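# Move green pen from blue plate to white plate

## Task

Take the green pen off the blue plate and set it on the white plate; at the end, neither gripper may be in contact with the pen.

## Robot and tools

Robot: two arms, left_arm and right_arm, each with a two-finger gripper and a wrist camera (cam_left_wrist, cam_right_wrist). Two fixed head cameras, cam_head_left and cam_head_right, sit on a stand behind the arms. All four images are 672x504.

Frames. The scene frame has its origin at table-top height, halfway between the nominal arm bases; +z is up, +x points out over the table, and left_arm is on the +y side (arm names do not match image sides). Actual bases: left_arm at (-0.015, +0.340, 0) m, quat_wxyz (+1.000, 0, 0, -0.004); right_arm at (+0.046, -0.370, 0) m, quat_wxyz (+1.000, 0, 0, +0.015). Every hand pose, target, velocity and wrist-camera pose is given in that arm's own base frame. Fixed cameras and the table use the scene frame. Reported hand poses can be wrong by a few centimetres, more when the arm reaches far.

Gripper. Fingers point along the gripper's +z axis and separate along its y axis. end_effector_position is the point between the pads, roughly 1 cm short of the fingertips.

The 16-number row. Each row is one flat list covering both arms: x, y, z, qw, qx, qy, qz, opening for left_arm, followed by the same eight for right_arm. x, y, z are an absolute target position in metres and qw..qz an absolute target orientation (w first), both in that arm's base frame. Opening runs from -1 (closed) to +1 (fully open, 0.093 m). All 16 numbers must be sent even when one arm is idle; for an idle arm, repeat its last reported pose and its current opening exactly (a 0 is a real command). Keep a steady orientation by resending the same quaternion rather than copying a drifted reading.

execute_actions(actions, cameras). actions is a list of up to 15 actions; each action is a list of up to 15 rows, one per 1/30 s step, and a short action repeats its final row to fill 15 steps (0.5 s per action). A target more than 0.6 m from the gripper's current position along any gripper axis gets the action refused for both arms; if the first action fails this against the last reported state, or anything is malformed, the whole call is refused. An empty actions list returns images and the full state, including the scene number. cameras: names, ["all"], or []; an unknown name invalidates the call.

move(target, speed, blend, opening_speed, grip_force, blocking, cameras). target is one 16-number row or up to 15 rows, absolute poses in base frames, with no 0.6 m limit. Each gripper travels in a straight line from its Hand target; all arms finish together, take at least 0.5 s, and stop after 10 s at most. speed: m/s, 0.002 to 2.9, default 0.25 (rotation capped at twice that in rad/s); one value or one per target. blend: metres of corner rounding per target, 0 means stop at each. opening_speed: units per second on the -1..+1 scale, at least 0.2. grip_force: newtons per pad, 10 to 50, one value or one per arm; it persists, and lower forces close slowly (about 4 s at 40, 16 s at 10). blocking=false returns after about 0.5 s while the move continues; a new move takes over from the old one. Paths ignore obstacles and the other arm; faster moves lag, stray and hit harder. Avoid paths passing near an arm's own base. The result adds a move: line, e.g. done, off_target, moving, held, fault, plus limits (paced = pose clipped, held = steps withheld). done means within 10 mm and 2 degrees; it says nothing about contact.

wait(seconds): 0 to 10, arms hold their last command; a running move keeps going. stop(cameras): brakes the current move. zoom_image(camera, region): region [x0, y0, x1, y1] in pixels of that camera's newest image, at most 504 by 504. finished_scene(scene): ends scene 1 or 2 permanently; the pen must stay on the white plate with nothing touching it.

Control behaviour. Each step, commanded orientation is clipped to within 40 degrees of the measured one; position has priority. After an action the arm heads to the Hand target shown in the result, which may fall short, so continue in the next call. Friction and weight can leave the hand low, short or tilted; small moves may not happen or go sideways. Check pose after each move and correct tilt.

Gripping. grip_measured uses the -1..+1 scale; pads meet near -0.94 and an object of width w mm reads about -0.94 + 0.0208*w. Readings may be up to 0.02 too open. A firm grip on a rigid object needs a command at least 0.24 below its width reading; a thin pen may need close to -1, and a low reading alone does not prove a hold. Keep sending the closing number to hold; release with a number well above the width reading. The last Joint positions entry per arm is the opening in metres.

Result lines: hand position and quat, Hand target, Tool commands, grip_measured, Joint positions, Joint velocities (may be omitted when within noise), joint torques (signed toward larger joint values; first three wrap at ±28 N m), motor temperatures, MOTOR HOT at 75 °C, OVER-TEMPERATURE FAULT at 90 °C (that arm folds and idles).

Avoid: dropping or releasing a moving pen, anything leaving the table, hard hits on fixed things, arm-to-arm contact (including gripping the other hand), strain on wrist-camera cables, long outstretched holds that heat motors, and arm stops. Loose objects may get brief pushes. Thinking time lets the scene run on.

Each tool is called after "Emit:" as name(argument=value, ...) on one line, values as JSON.

## Session

Emit:
execute_actions(actions=[])

Scene clock: 0.00 s.
left_arm: end_effector_position=(+0.3778, +0.0433, +0.0662) grip_measured=+1.000 end_effector_quat_wxyz=(+0.538, -0.102, +0.832, +0.092) | right_arm: end_effector_position=(+0.3883, -0.0296, +0.0658) grip_measured=+1.000 end_effector_quat_wxyz=(+0.518, +0.069, +0.847, -0.101)
Joint positions: left_arm=[-0.004 1.596 0.356 0.807 -0.27 -0.075 0.093] | right_arm=[0.046 1.599 0.425 0.694 0.285 0.036 0.093]
Joint velocities: within noise
Joint torques (N m): no reading
Motor temperatures (°C): left_arm=[26 28 30 30 26 28 26] | right_arm=[27 30 26 26 26 27 27]
Heat: left arm: 30 °C; right arm: 30 °C.
Hand target: left_arm +0.3805, +0.0433, +0.0712; +0.544, -0.103, +0.828, +0.092 | right_arm +0.3904, -0.0295, +0.0699; +0.523, +0.070, +0.844, -0.100
Tool commands: left_gripper/opening=+1.0 right_gripper/opening=+1.0

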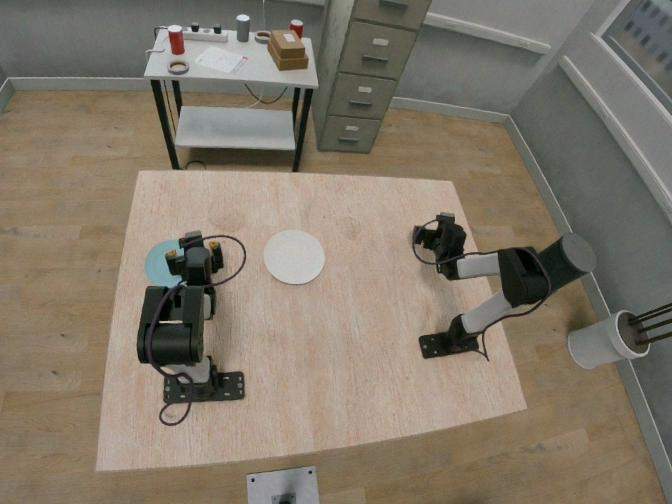

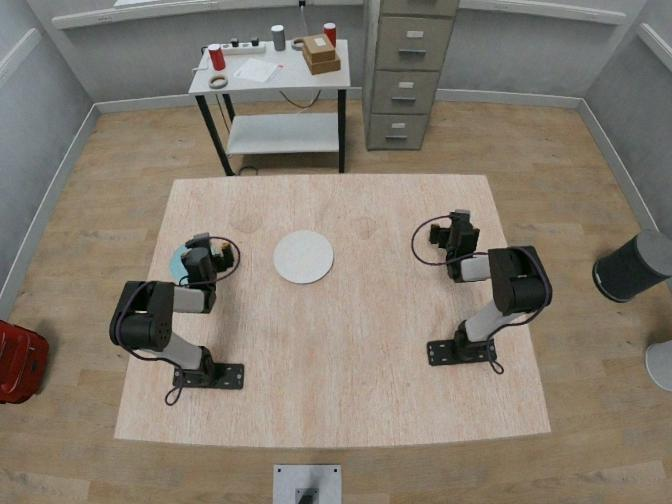

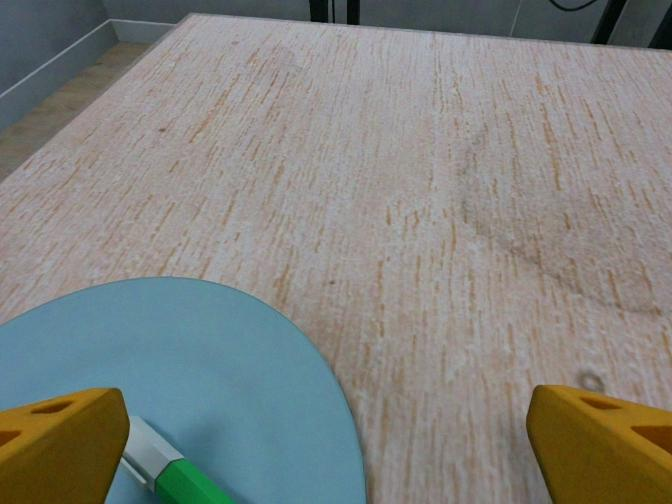

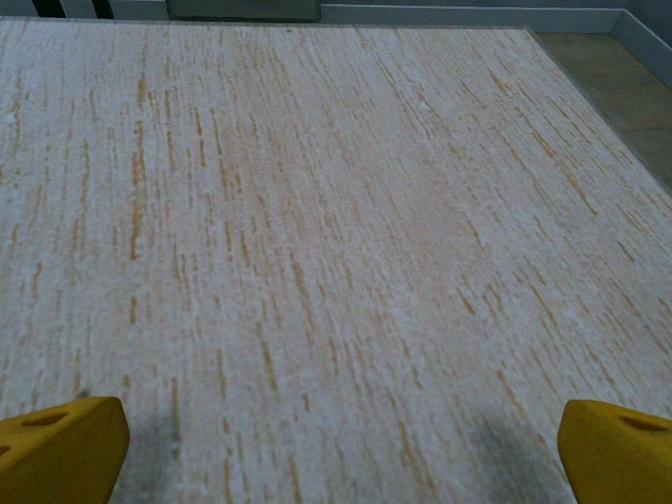

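Emit:
move(target=[0.29,0.06,0.2,0.13,0,0.991,0,1,0.3904,-0.0295,0.0699,0.523,0.070,0.844,-0.1,1], cameras=["cam_head_left","cam_head_right","cam_left_wrist"])

Scene clock: 9.90 s.
left_arm: end_effector_position=(+0.2853, +0.0613, +0.1922) grip_measured=+1.000 end_effector_quat_wxyz=(+0.125, -0.011, +0.992, +0.008) | right_arm: end_effector_position=(+0.3883, -0.0296, +0.0658) grip_measured=+1.000 end_effector_quat_wxyz=(+0.518, +0.069, +0.847, -0.101)
Joint positions: left_arm=[0.235 1.439 1.406 -1.289 0.04 0.208 0.093] | right_arm=[0.046 1.599 0.425 0.694 0.285 0.036 0.093]
Joint torques (N m): left_arm=[0.69 -3.43 10.85 0.81 0.28 0.2] | right_arm=[0.23 -6.04 5.24 2.64 0 0.08]
Heat: left arm: 32 °C; right arm: 31 °C.
Hand target: left_arm +0.2888, +0.0615, +0.2010; +0.131, -0.006, +0.991, +0.002 | right_arm +0.3904, -0.0295, +0.0699; +0.523, +0.070, +0.844, -0.100
Off the commanded pose: left_arm 0.009 m, 2 deg | right_arm 0.005 m, 1 deg.
move: done
Images, in order (width x height): cam_head_left 672x504, cam_head_right 672x504, cam_left_wrist 672x504.

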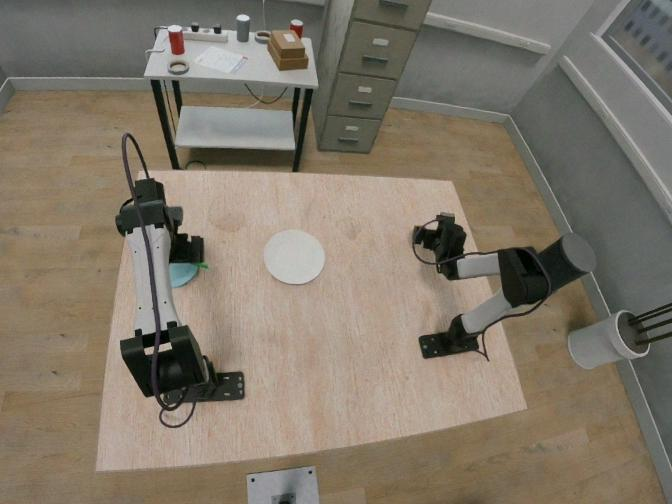

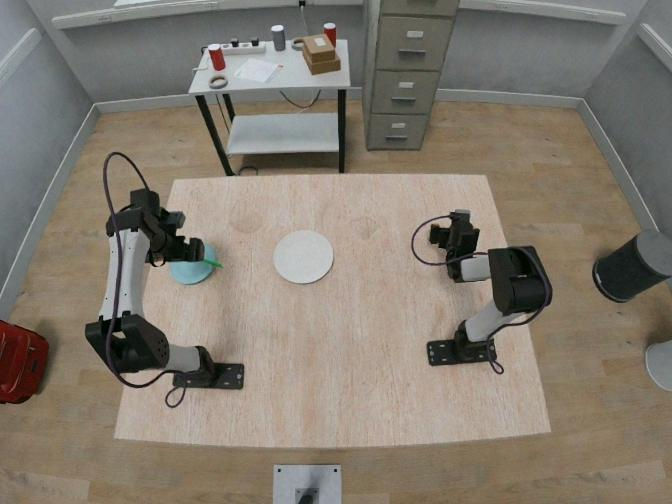

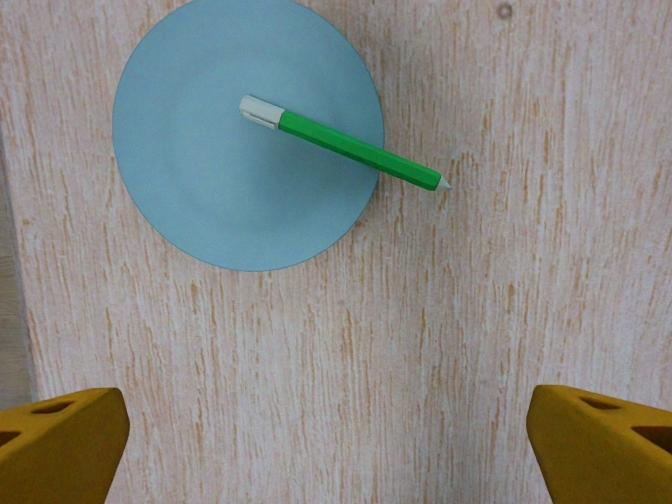

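Emit:
move(target=[0.37,0.055,0.15,0,-0.552,0.834,0,0,0.3904,-0.0295,0.0699,0.523,0.070,0.844,-0.1,1], cameras=["cam_head_left","cam_head_right","cam_left_wrist"])

Scene clock: 29.17 s.
left_arm: end_effector_position=(+0.3642, +0.0552, +0.1462) grip_measured=+0.003 end_effector_quat_wxyz=(-0.006, -0.545, +0.838, -0.004) | right_arm: end_effector_position=(+0.3883, -0.0296, +0.0658) grip_measured=+1.000 end_effector_quat_wxyz=(+0.518, +0.069, +0.847, -0.101)
Joint positions: left_arm=[0.156 1.958 1.84 -1.46 0.012 -0.997 0.045] | right_arm=[0.046 1.599 0.425 0.694 0.285 0.036 0.093]
Joint torques (N m): left_arm=[-0.87 -6.61 10.21 0.28 -0.05 -0.15] | right_arm=[0.24 -6.08 5.22 2.63 0.01 0.08]
Motor temperatures (°C): left_arm=[26 29 36 31 26 28 26] | right_arm=[27 32 28 32 26 27 27]
Heat: left arm: 36 °C; right arm: 32 °C.
Hand target: left_arm +0.3703, +0.0530, +0.1503; -0.001, -0.548, +0.837, -0.005 | right_arm +0.3904, -0.0295, +0.0699; +0.523, +0.070, +0.844, -0.100
Off the commanded pose: left_arm 0.007 m, 1 deg | right_arm 0.005 m, 1 deg.
move: done
Images, in order (width x height): cam_head_left 672x504, cam_head_right 672x504, cam_left_wrist 672x504.

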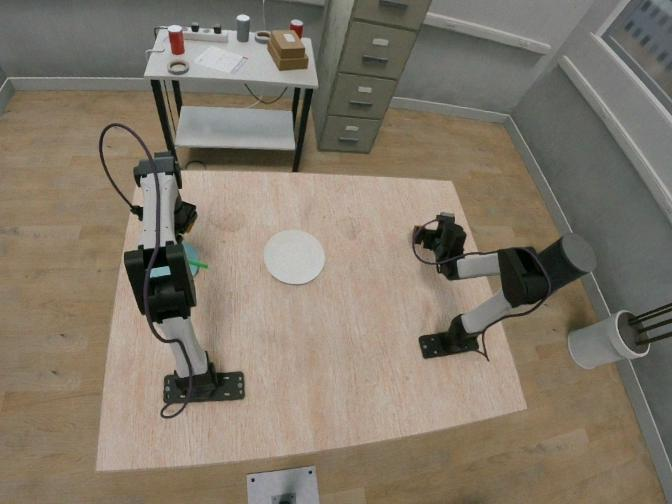

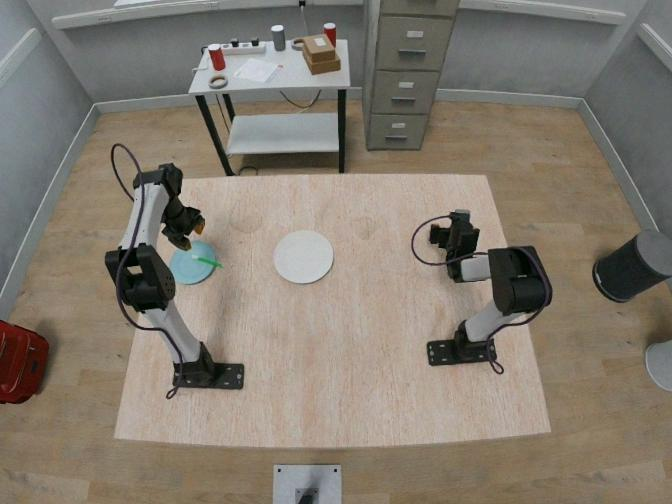

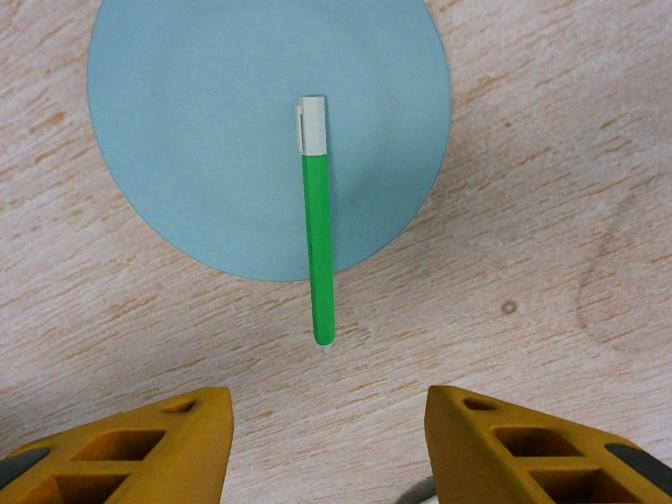

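Emit:
move(target=[0.366,0.055,0.08,0,-0.552,0.834,0,0,0.3904,-0.0295,0.0699,0.523,0.070,0.844,-0.1,1], cameras=["cam_head_left","cam_head_right","cam_left_wrist"])

Emit:
zoom_image(camera="cam_head_right", region=[140, 190, 260, 300])

Scene clock: 42.63 s.
left_arm: end_effector_position=(+0.3678, +0.0558, +0.0868) grip_measured=+0.003 end_effector_quat_wxyz=(+0.001, -0.548, +0.836, -0.007) | right_arm: end_effector_position=(+0.3883, -0.0296, +0.0658) grip_measured=+1.000 end_effector_quat_wxyz=(+0.518, +0.069, +0.847, -0.101)
Joint positions: left_arm=[0.156 1.958 1.604 -1.21 0.012 -1.004 0.045] | right_arm=[0.046 1.599 0.425 0.694 0.285 0.036 0.093]
Joint torques (N m): left_arm=[-0.66 -7.76 4.67 0.66 -0.18 -0.15] | right_arm=[0.24 -6.06 5.22 2.63 0.01 0.09]
Heat: left arm: 36 °C; right arm: 33 °C.
Hand target: left_arm +0.3659, +0.0550, +0.0800; +0.000, -0.552, +0.834, +0.000 | right_arm +0.3904, -0.0295, +0.0699; +0.523, +0.070, +0.844, -0.100
Off the commanded pose: left_arm 0.007 m, 1 deg | right_arm 0.005 m, 1 deg.
move: done
Images, in order (width x height): cam_head_left 672x504, cam_head_right 672x504, cam_left_wrist 672x504.

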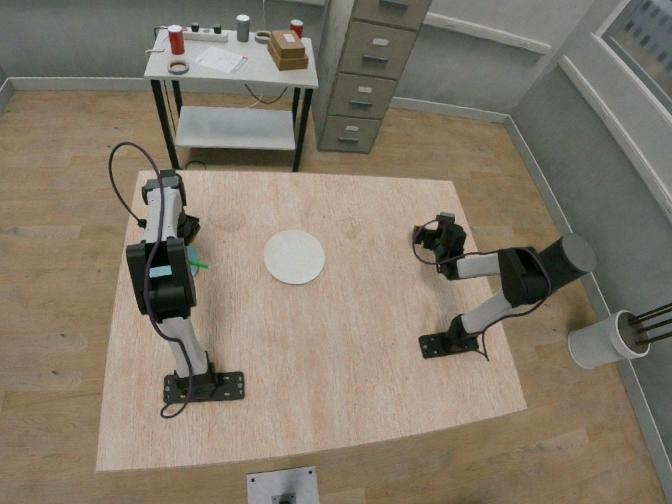

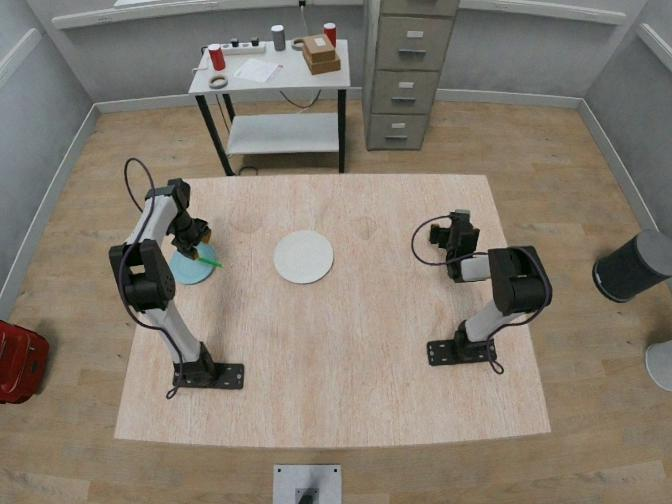

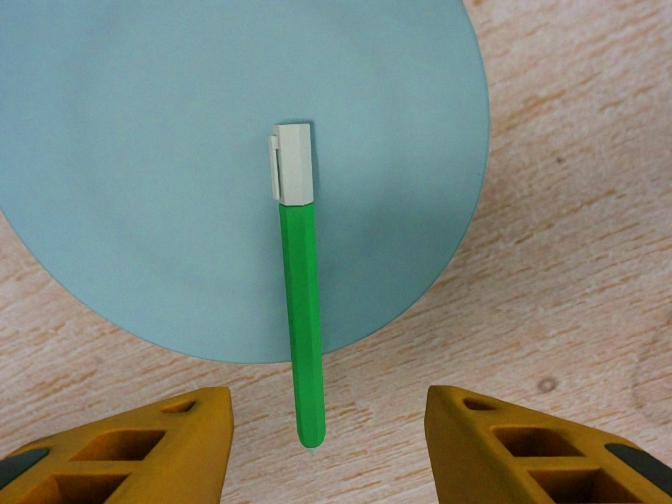

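Scaled by 4.200.

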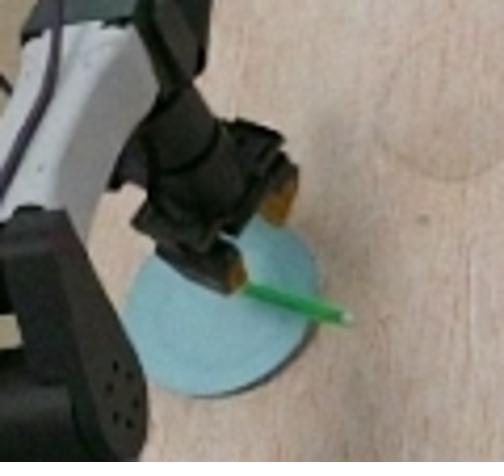

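Emit:
move(target=[0.355,0.059,0.03,0,-0.552,0.834,0,0,0.3904,-0.0295,0.0699,0.523,0.070,0.844,-0.1,1], speed=0.12, cameras=["cam_head_right","cam_left_wrist"])

Emit:
zoom_image(camera="cam_head_right", region=[140, 190, 260, 300])

Scene clock: 62.00 s.
left_arm: end_effector_position=(+0.3584, +0.0543, +0.0386) grip_measured=+0.003 end_effector_quat_wxyz=(+0.002, -0.548, +0.836, -0.008) | right_arm: end_effector_position=(+0.3883, -0.0296, +0.0658) grip_measured=+1.000 end_effector_quat_wxyz=(+0.518, +0.069, +0.847, -0.101)
Joint positions: left_arm=[0.156 1.958 1.408 -1.01 0.012 -1.004 0.045] | right_arm=[0.046 1.599 0.425 0.694 0.285 0.036 0.093]
Joint torques (N m): left_arm=[0.76 -7.05 4.59 0.69 -0.18 0.02] | right_arm=[0.23 -6.05 5.22 2.63 0.01 0.08]
Motor temperatures (°C): left_arm=[26 34 34 30 26 28 26] | right_arm=[27 33 29 35 26 27 27]
Heat: left arm: 34 °C; right arm: 35 °C.
Hand target: left_arm +0.3546, +0.0588, +0.0302; -0.001, -0.552, +0.834, +0.000 | right_arm +0.3904, -0.0295, +0.0699; +0.523, +0.070, +0.844, -0.100
Off the commanded pose: left_arm 0.010 m, 1 deg | right_arm 0.005 m, 1 deg.
move: done
Images, in order (width x height): cam_head_right 672x504, cam_left_wrist 672x504.

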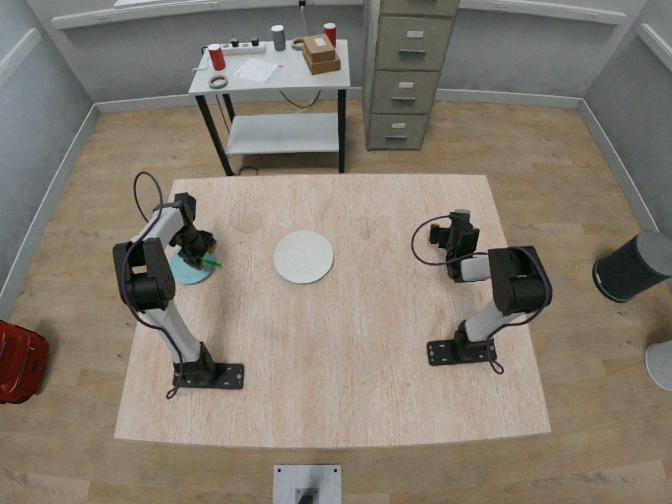

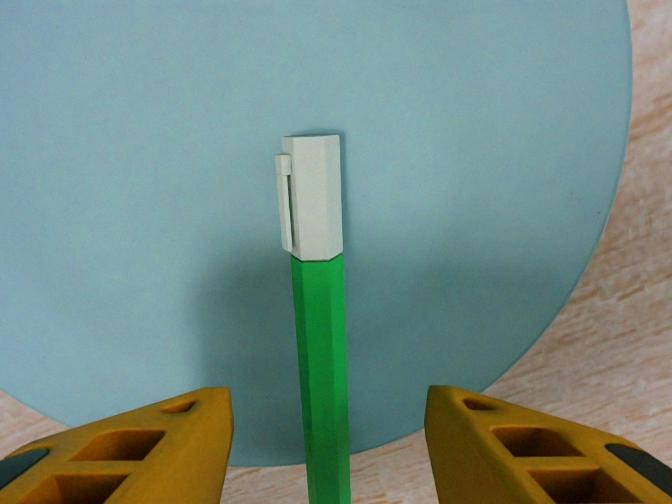

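Scaled by 4.200.

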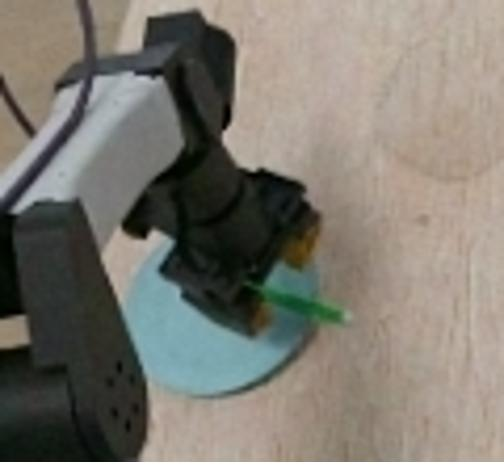

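Emit:
move(target=[[0.354,0.060,0.009,0,-0.552,0.834,0,0,0.3904,-0.0295,0.0699,0.523,0.070,0.844,-0.1,1],[0.354,0.060,0.009,0,-0.552,0.834,0,-1,0.3904,-0.0295,0.0699,0.523,0.070,0.844,-0.1,1]], speed=0.08, grip_force=30, cameras=["cam_left_wrist"])

Scene clock: 71.33 s.
left_arm: end_effector_position=(+0.3650, +0.0575, +0.0233) grip_measured=-0.809 end_effector_quat_wxyz=(+0.019, -0.550, +0.835, -0.015) | right_arm: end_effector_position=(+0.3883, -0.0296, +0.0658) grip_measured=+1.000 end_effector_quat_wxyz=(+0.518, +0.069, +0.847, -0.101)
Joint positions: left_arm=[0.162 1.972 1.362 -0.915 0.012 -1.004 0.006] | right_arm=[0.046 1.599 0.425 0.694 0.285 0.036 0.093]
Joint torques (N m): left_arm=[0.54 -6.22 4.11 0.57 -0.17 0.06] | right_arm=[0.2 -6.02 5.23 2.63 0.01 0.08]
Heat: left arm: 35 °C; right arm: 35 °C.
Hand target: left_arm +0.3539, +0.0599, +0.0096; +0.000, -0.552, +0.834, +0.000 | right_arm +0.3904, -0.0295, +0.0699; +0.523, +0.070, +0.844, -0.100
Off the commanded pose: left_arm 0.018 m, 3 deg | right_arm 0.005 m, 1 deg.
grip_force (N): 30, 30
move: off_target (left_arm); target 2's new opening was sent with left_arm's hand 0.017 m and 2 deg from that target
Images, in order (width x height): cam_left_wrist 672x504.

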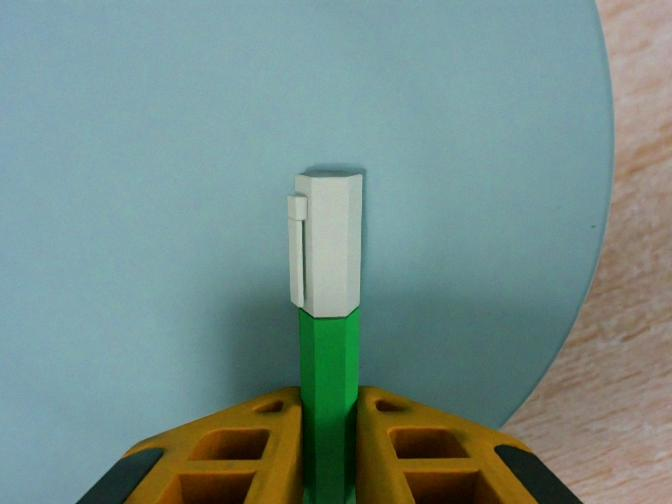

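Emit:
move(target=[[0.36,0.055,0.11,0,-0.552,0.834,0,-1,0.3904,-0.0295,0.0699,0.523,0.070,0.844,-0.1,1],[0.375,-0.225,0.09,0,-0.259,0.966,0,-1,0.3904,-0.0295,0.0699,0.523,0.070,0.844,-0.1,1]], blend=[0.03,0], speed=0.2, cameras=["cam_head_right","cam_head_left","cam_left_wrist"])

Emit:
zoom_image(camera="cam_head_right", region=[240, 190, 360, 300])

Scene clock: 82.90 s.
left_arm: end_effector_position=(+0.3674, -0.2243, +0.0877) grip_measured=-0.812 end_effector_quat_wxyz=(-0.008, -0.257, +0.966, +0.000) | right_arm: end_effector_position=(+0.3883, -0.0296, +0.0658) grip_measured=+1.000 end_effector_quat_wxyz=(+0.518, +0.069, +0.847, -0.101)
Joint positions: left_arm=[-0.543 2.228 2.017 -1.372 0.012 -1.063 0.006] | right_arm=[0.046 1.599 0.425 0.694 0.285 0.036 0.093]
Joint torques (N m): left_arm=[0.32 -8.29 10.28 0.25 -0.2 0.03] | right_arm=[0.21 -6.05 5.26 2.63 0.01 0.08]
Heat: left arm: 35 °C; right arm: 36 °C.
Hand target: left_arm +0.3744, -0.2238, +0.0901; -0.001, -0.259, +0.966, +0.002 | right_arm +0.3904, -0.0295, +0.0699; +0.523, +0.070, +0.844, -0.100
Off the commanded pose: left_arm 0.008 m, 1 deg | right_arm 0.005 m, 1 deg.
grip_force (N): 30, 30
move: done
Images, in order (width x height): cam_head_left 672x504, cam_head_right 672x504, cam_left_wrist 672x504.

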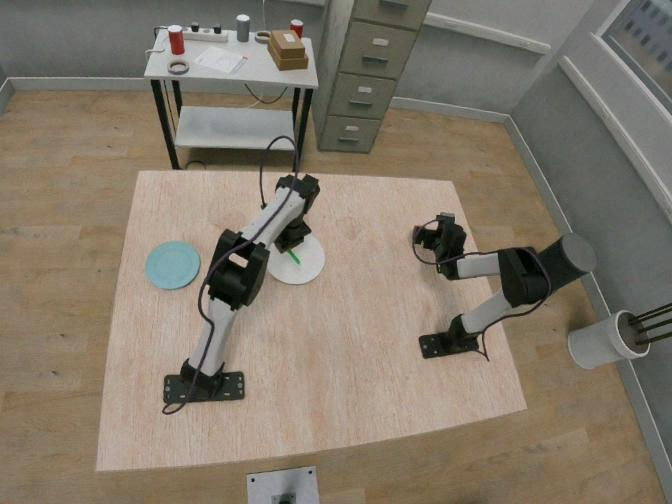

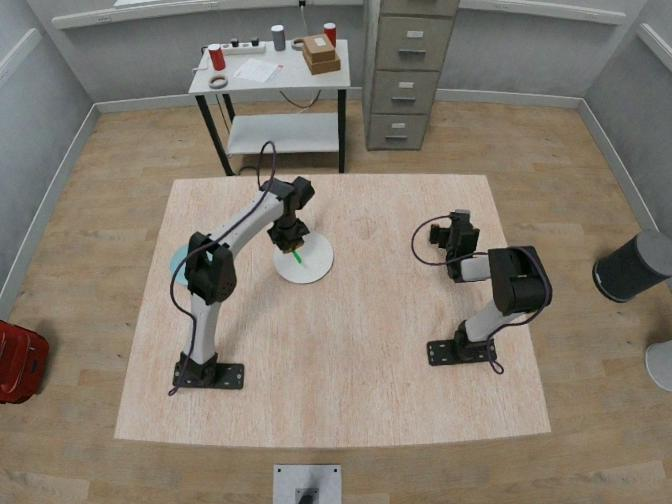

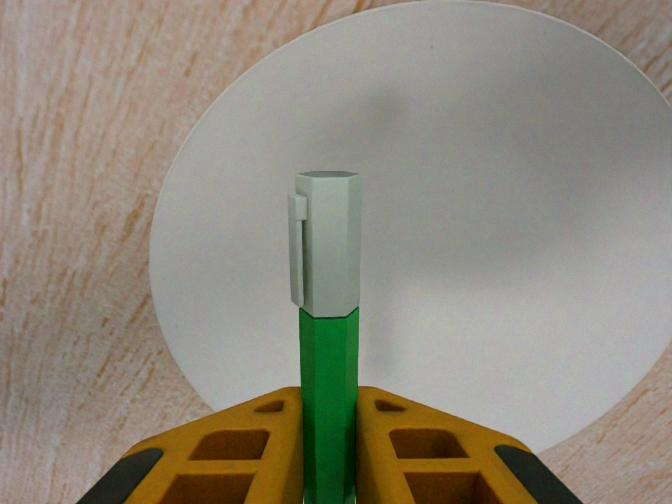

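Scaled by 4.200.

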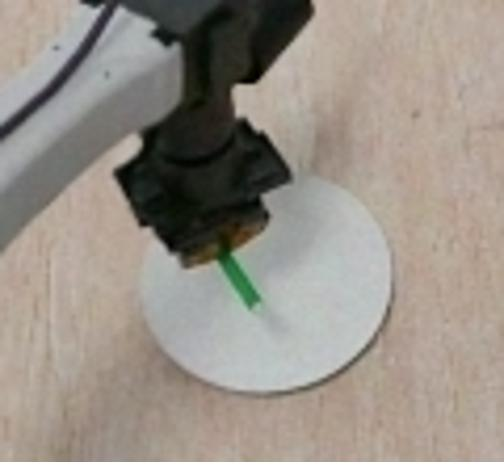

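Emit:
move(target=[[0.387,-0.246,0.05,0,-0.259,0.966,0,-1,0.3904,-0.0295,0.0699,0.523,0.070,0.844,-0.1,1],[0.387,-0.246,0.015,0,-0.259,0.966,0,-1,0.3904,-0.0295,0.0699,0.523,0.070,0.844,-0.1,1]], blend=[0.01,0], speed=[0.15,0.06], cameras=["cam_head_right","cam_left_wrist"])

Emit:
zoom_image(camera="cam_head_right", region=[240, 190, 360, 300])

Scene clock: 93.97 s.
left_arm: end_effector_position=(+0.3882, -0.2450, +0.0294) grip_measured=-0.812 end_effector_quat_wxyz=(+0.000, -0.259, +0.966, -0.008) | right_arm: end_effector_position=(+0.3883, -0.0296, +0.0658) grip_measured=+1.000 end_effector_quat_wxyz=(+0.518, +0.069, +0.847, -0.101)
Joint positions: left_arm=[-0.559 2.351 1.994 -1.202 0.012 -1.083 0.006] | right_arm=[0.046 1.599 0.425 0.694 0.285 0.036 0.093]
Joint torques (N m): left_arm=[-0.76 -8.99 4.75 0.76 -0.18 -0.13] | right_arm=[0.21 -6.04 5.23 2.64 0.02 0.09]
Heat: left arm: 37 °C; right arm: 36 °C.
Hand target: left_arm +0.3865, -0.2458, +0.0152; +0.000, -0.262, +0.965, +0.001 | right_arm +0.3904, -0.0295, +0.0699; +0.523, +0.070, +0.844, -0.100
Off the commanded pose: left_arm 0.014 m, 1 deg | right_arm 0.005 m, 1 deg.
grip_force (N): 30, 30
move: off_target (left_arm)
Images, in order (width x height): cam_head_right 672x504, cam_left_wrist 672x504.

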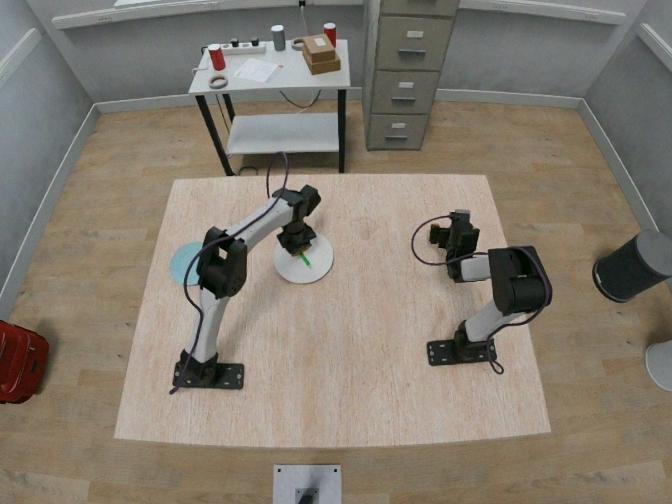

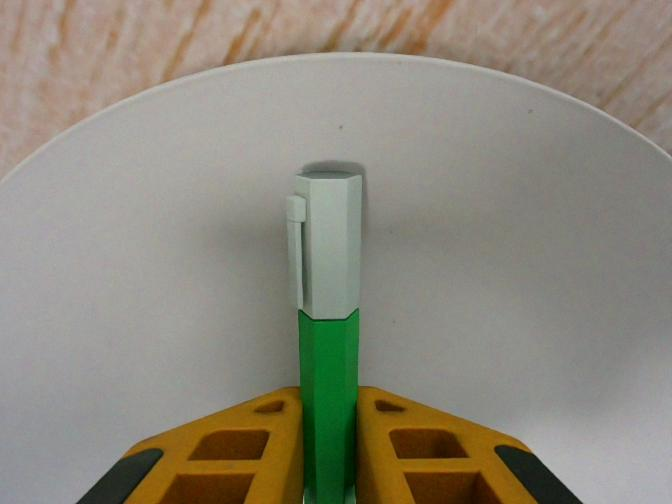

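Scaled by 4.200.

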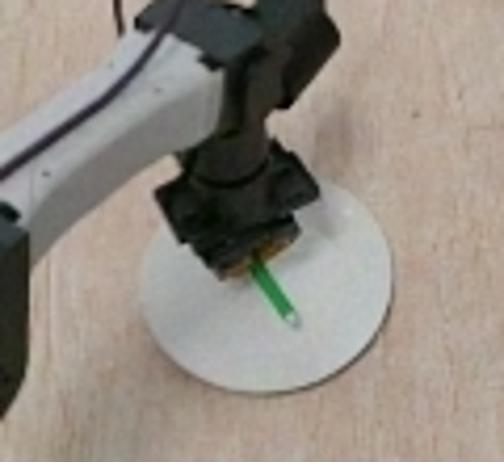

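Emit:
move(target=[[0.387,-0.246,0.006,0,-0.259,0.966,0,-1,0.3904,-0.0295,0.0699,0.523,0.070,0.844,-0.1,1],[0.387,-0.246,0.006,0,-0.259,0.966,0,-0.2,0.3904,-0.0295,0.0699,0.523,0.070,0.844,-0.1,1],[0.38,-0.245,0.12,0,-0.259,0.966,0,-0.2,0.3904,-0.0295,0.0699,0.523,0.070,0.844,-0.1,1]], speed=[0.05,0.05,0.15], opening_speed=1, cameras=["cam_head_right","cam_left_wrist"])

Scene clock: 103.47 s.
left_arm: end_effector_position=(+0.3790, -0.2412, +0.1108) grip_measured=-0.203 end_effector_quat_wxyz=(-0.007, -0.253, +0.967, +0.003) | right_arm: end_effector_position=(+0.3883, -0.0296, +0.0658) grip_measured=+1.000 end_effector_quat_wxyz=(+0.518, +0.069, +0.847, -0.101)
Joint positions: left_arm=[-0.565 2.352 2.32 -1.553 0.006 -1.076 0.035] | right_arm=[0.046 1.599 0.425 0.694 0.285 0.036 0.093]
Joint torques (N m): left_arm=[-0.76 -10.55 9.32 0.26 -0.12 -0.13] | right_arm=[0.21 -6.05 5.24 2.64 0 0.09]
Motor temperatures (°C): left_arm=[26 39 35 30 26 28 26] | right_arm=[27 33 30 37 26 27 27]
Heat: left arm: 39 °C; right arm: 37 °C.
Hand target: left_arm +0.3798, -0.2447, +0.1198; +0.002, -0.256, +0.967, -0.002 | right_arm +0.3904, -0.0295, +0.0699; +0.523, +0.070, +0.844, -0.100
Off the commanded pose: left_arm 0.010 m, 1 deg | right_arm 0.005 m, 1 deg.
joint sent to its limit (left arm) — joint 4 (wrist pitch), lower limit. The joint targets still meet the commanded pose.
grip_force (N): 30, 30
move: done; target 2's new opening was sent with left_arm's hand 0.020 m and 1 deg from that target
Images, in order (width x height): cam_head_right 672x504, cam_left_wrist 672x504.

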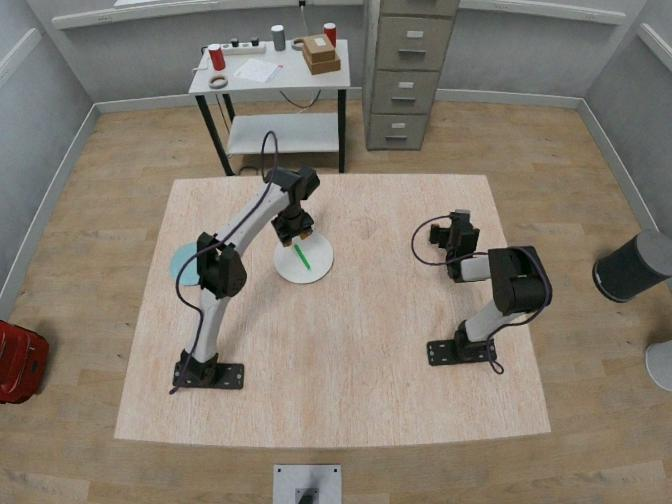

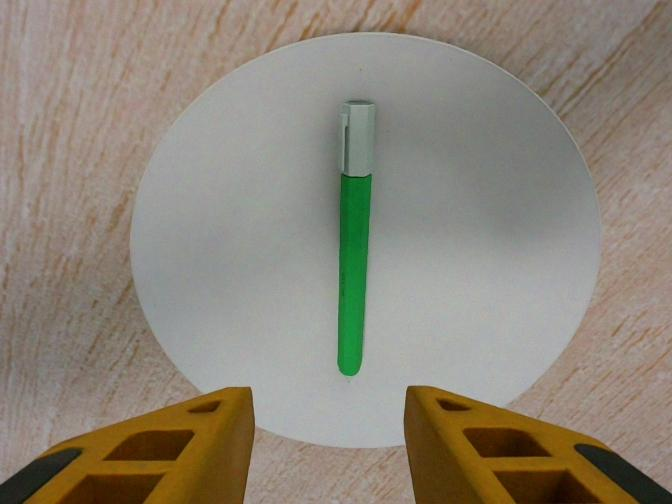

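Emit:
finished_scene(scene=1)

The scene is finished: the task was done.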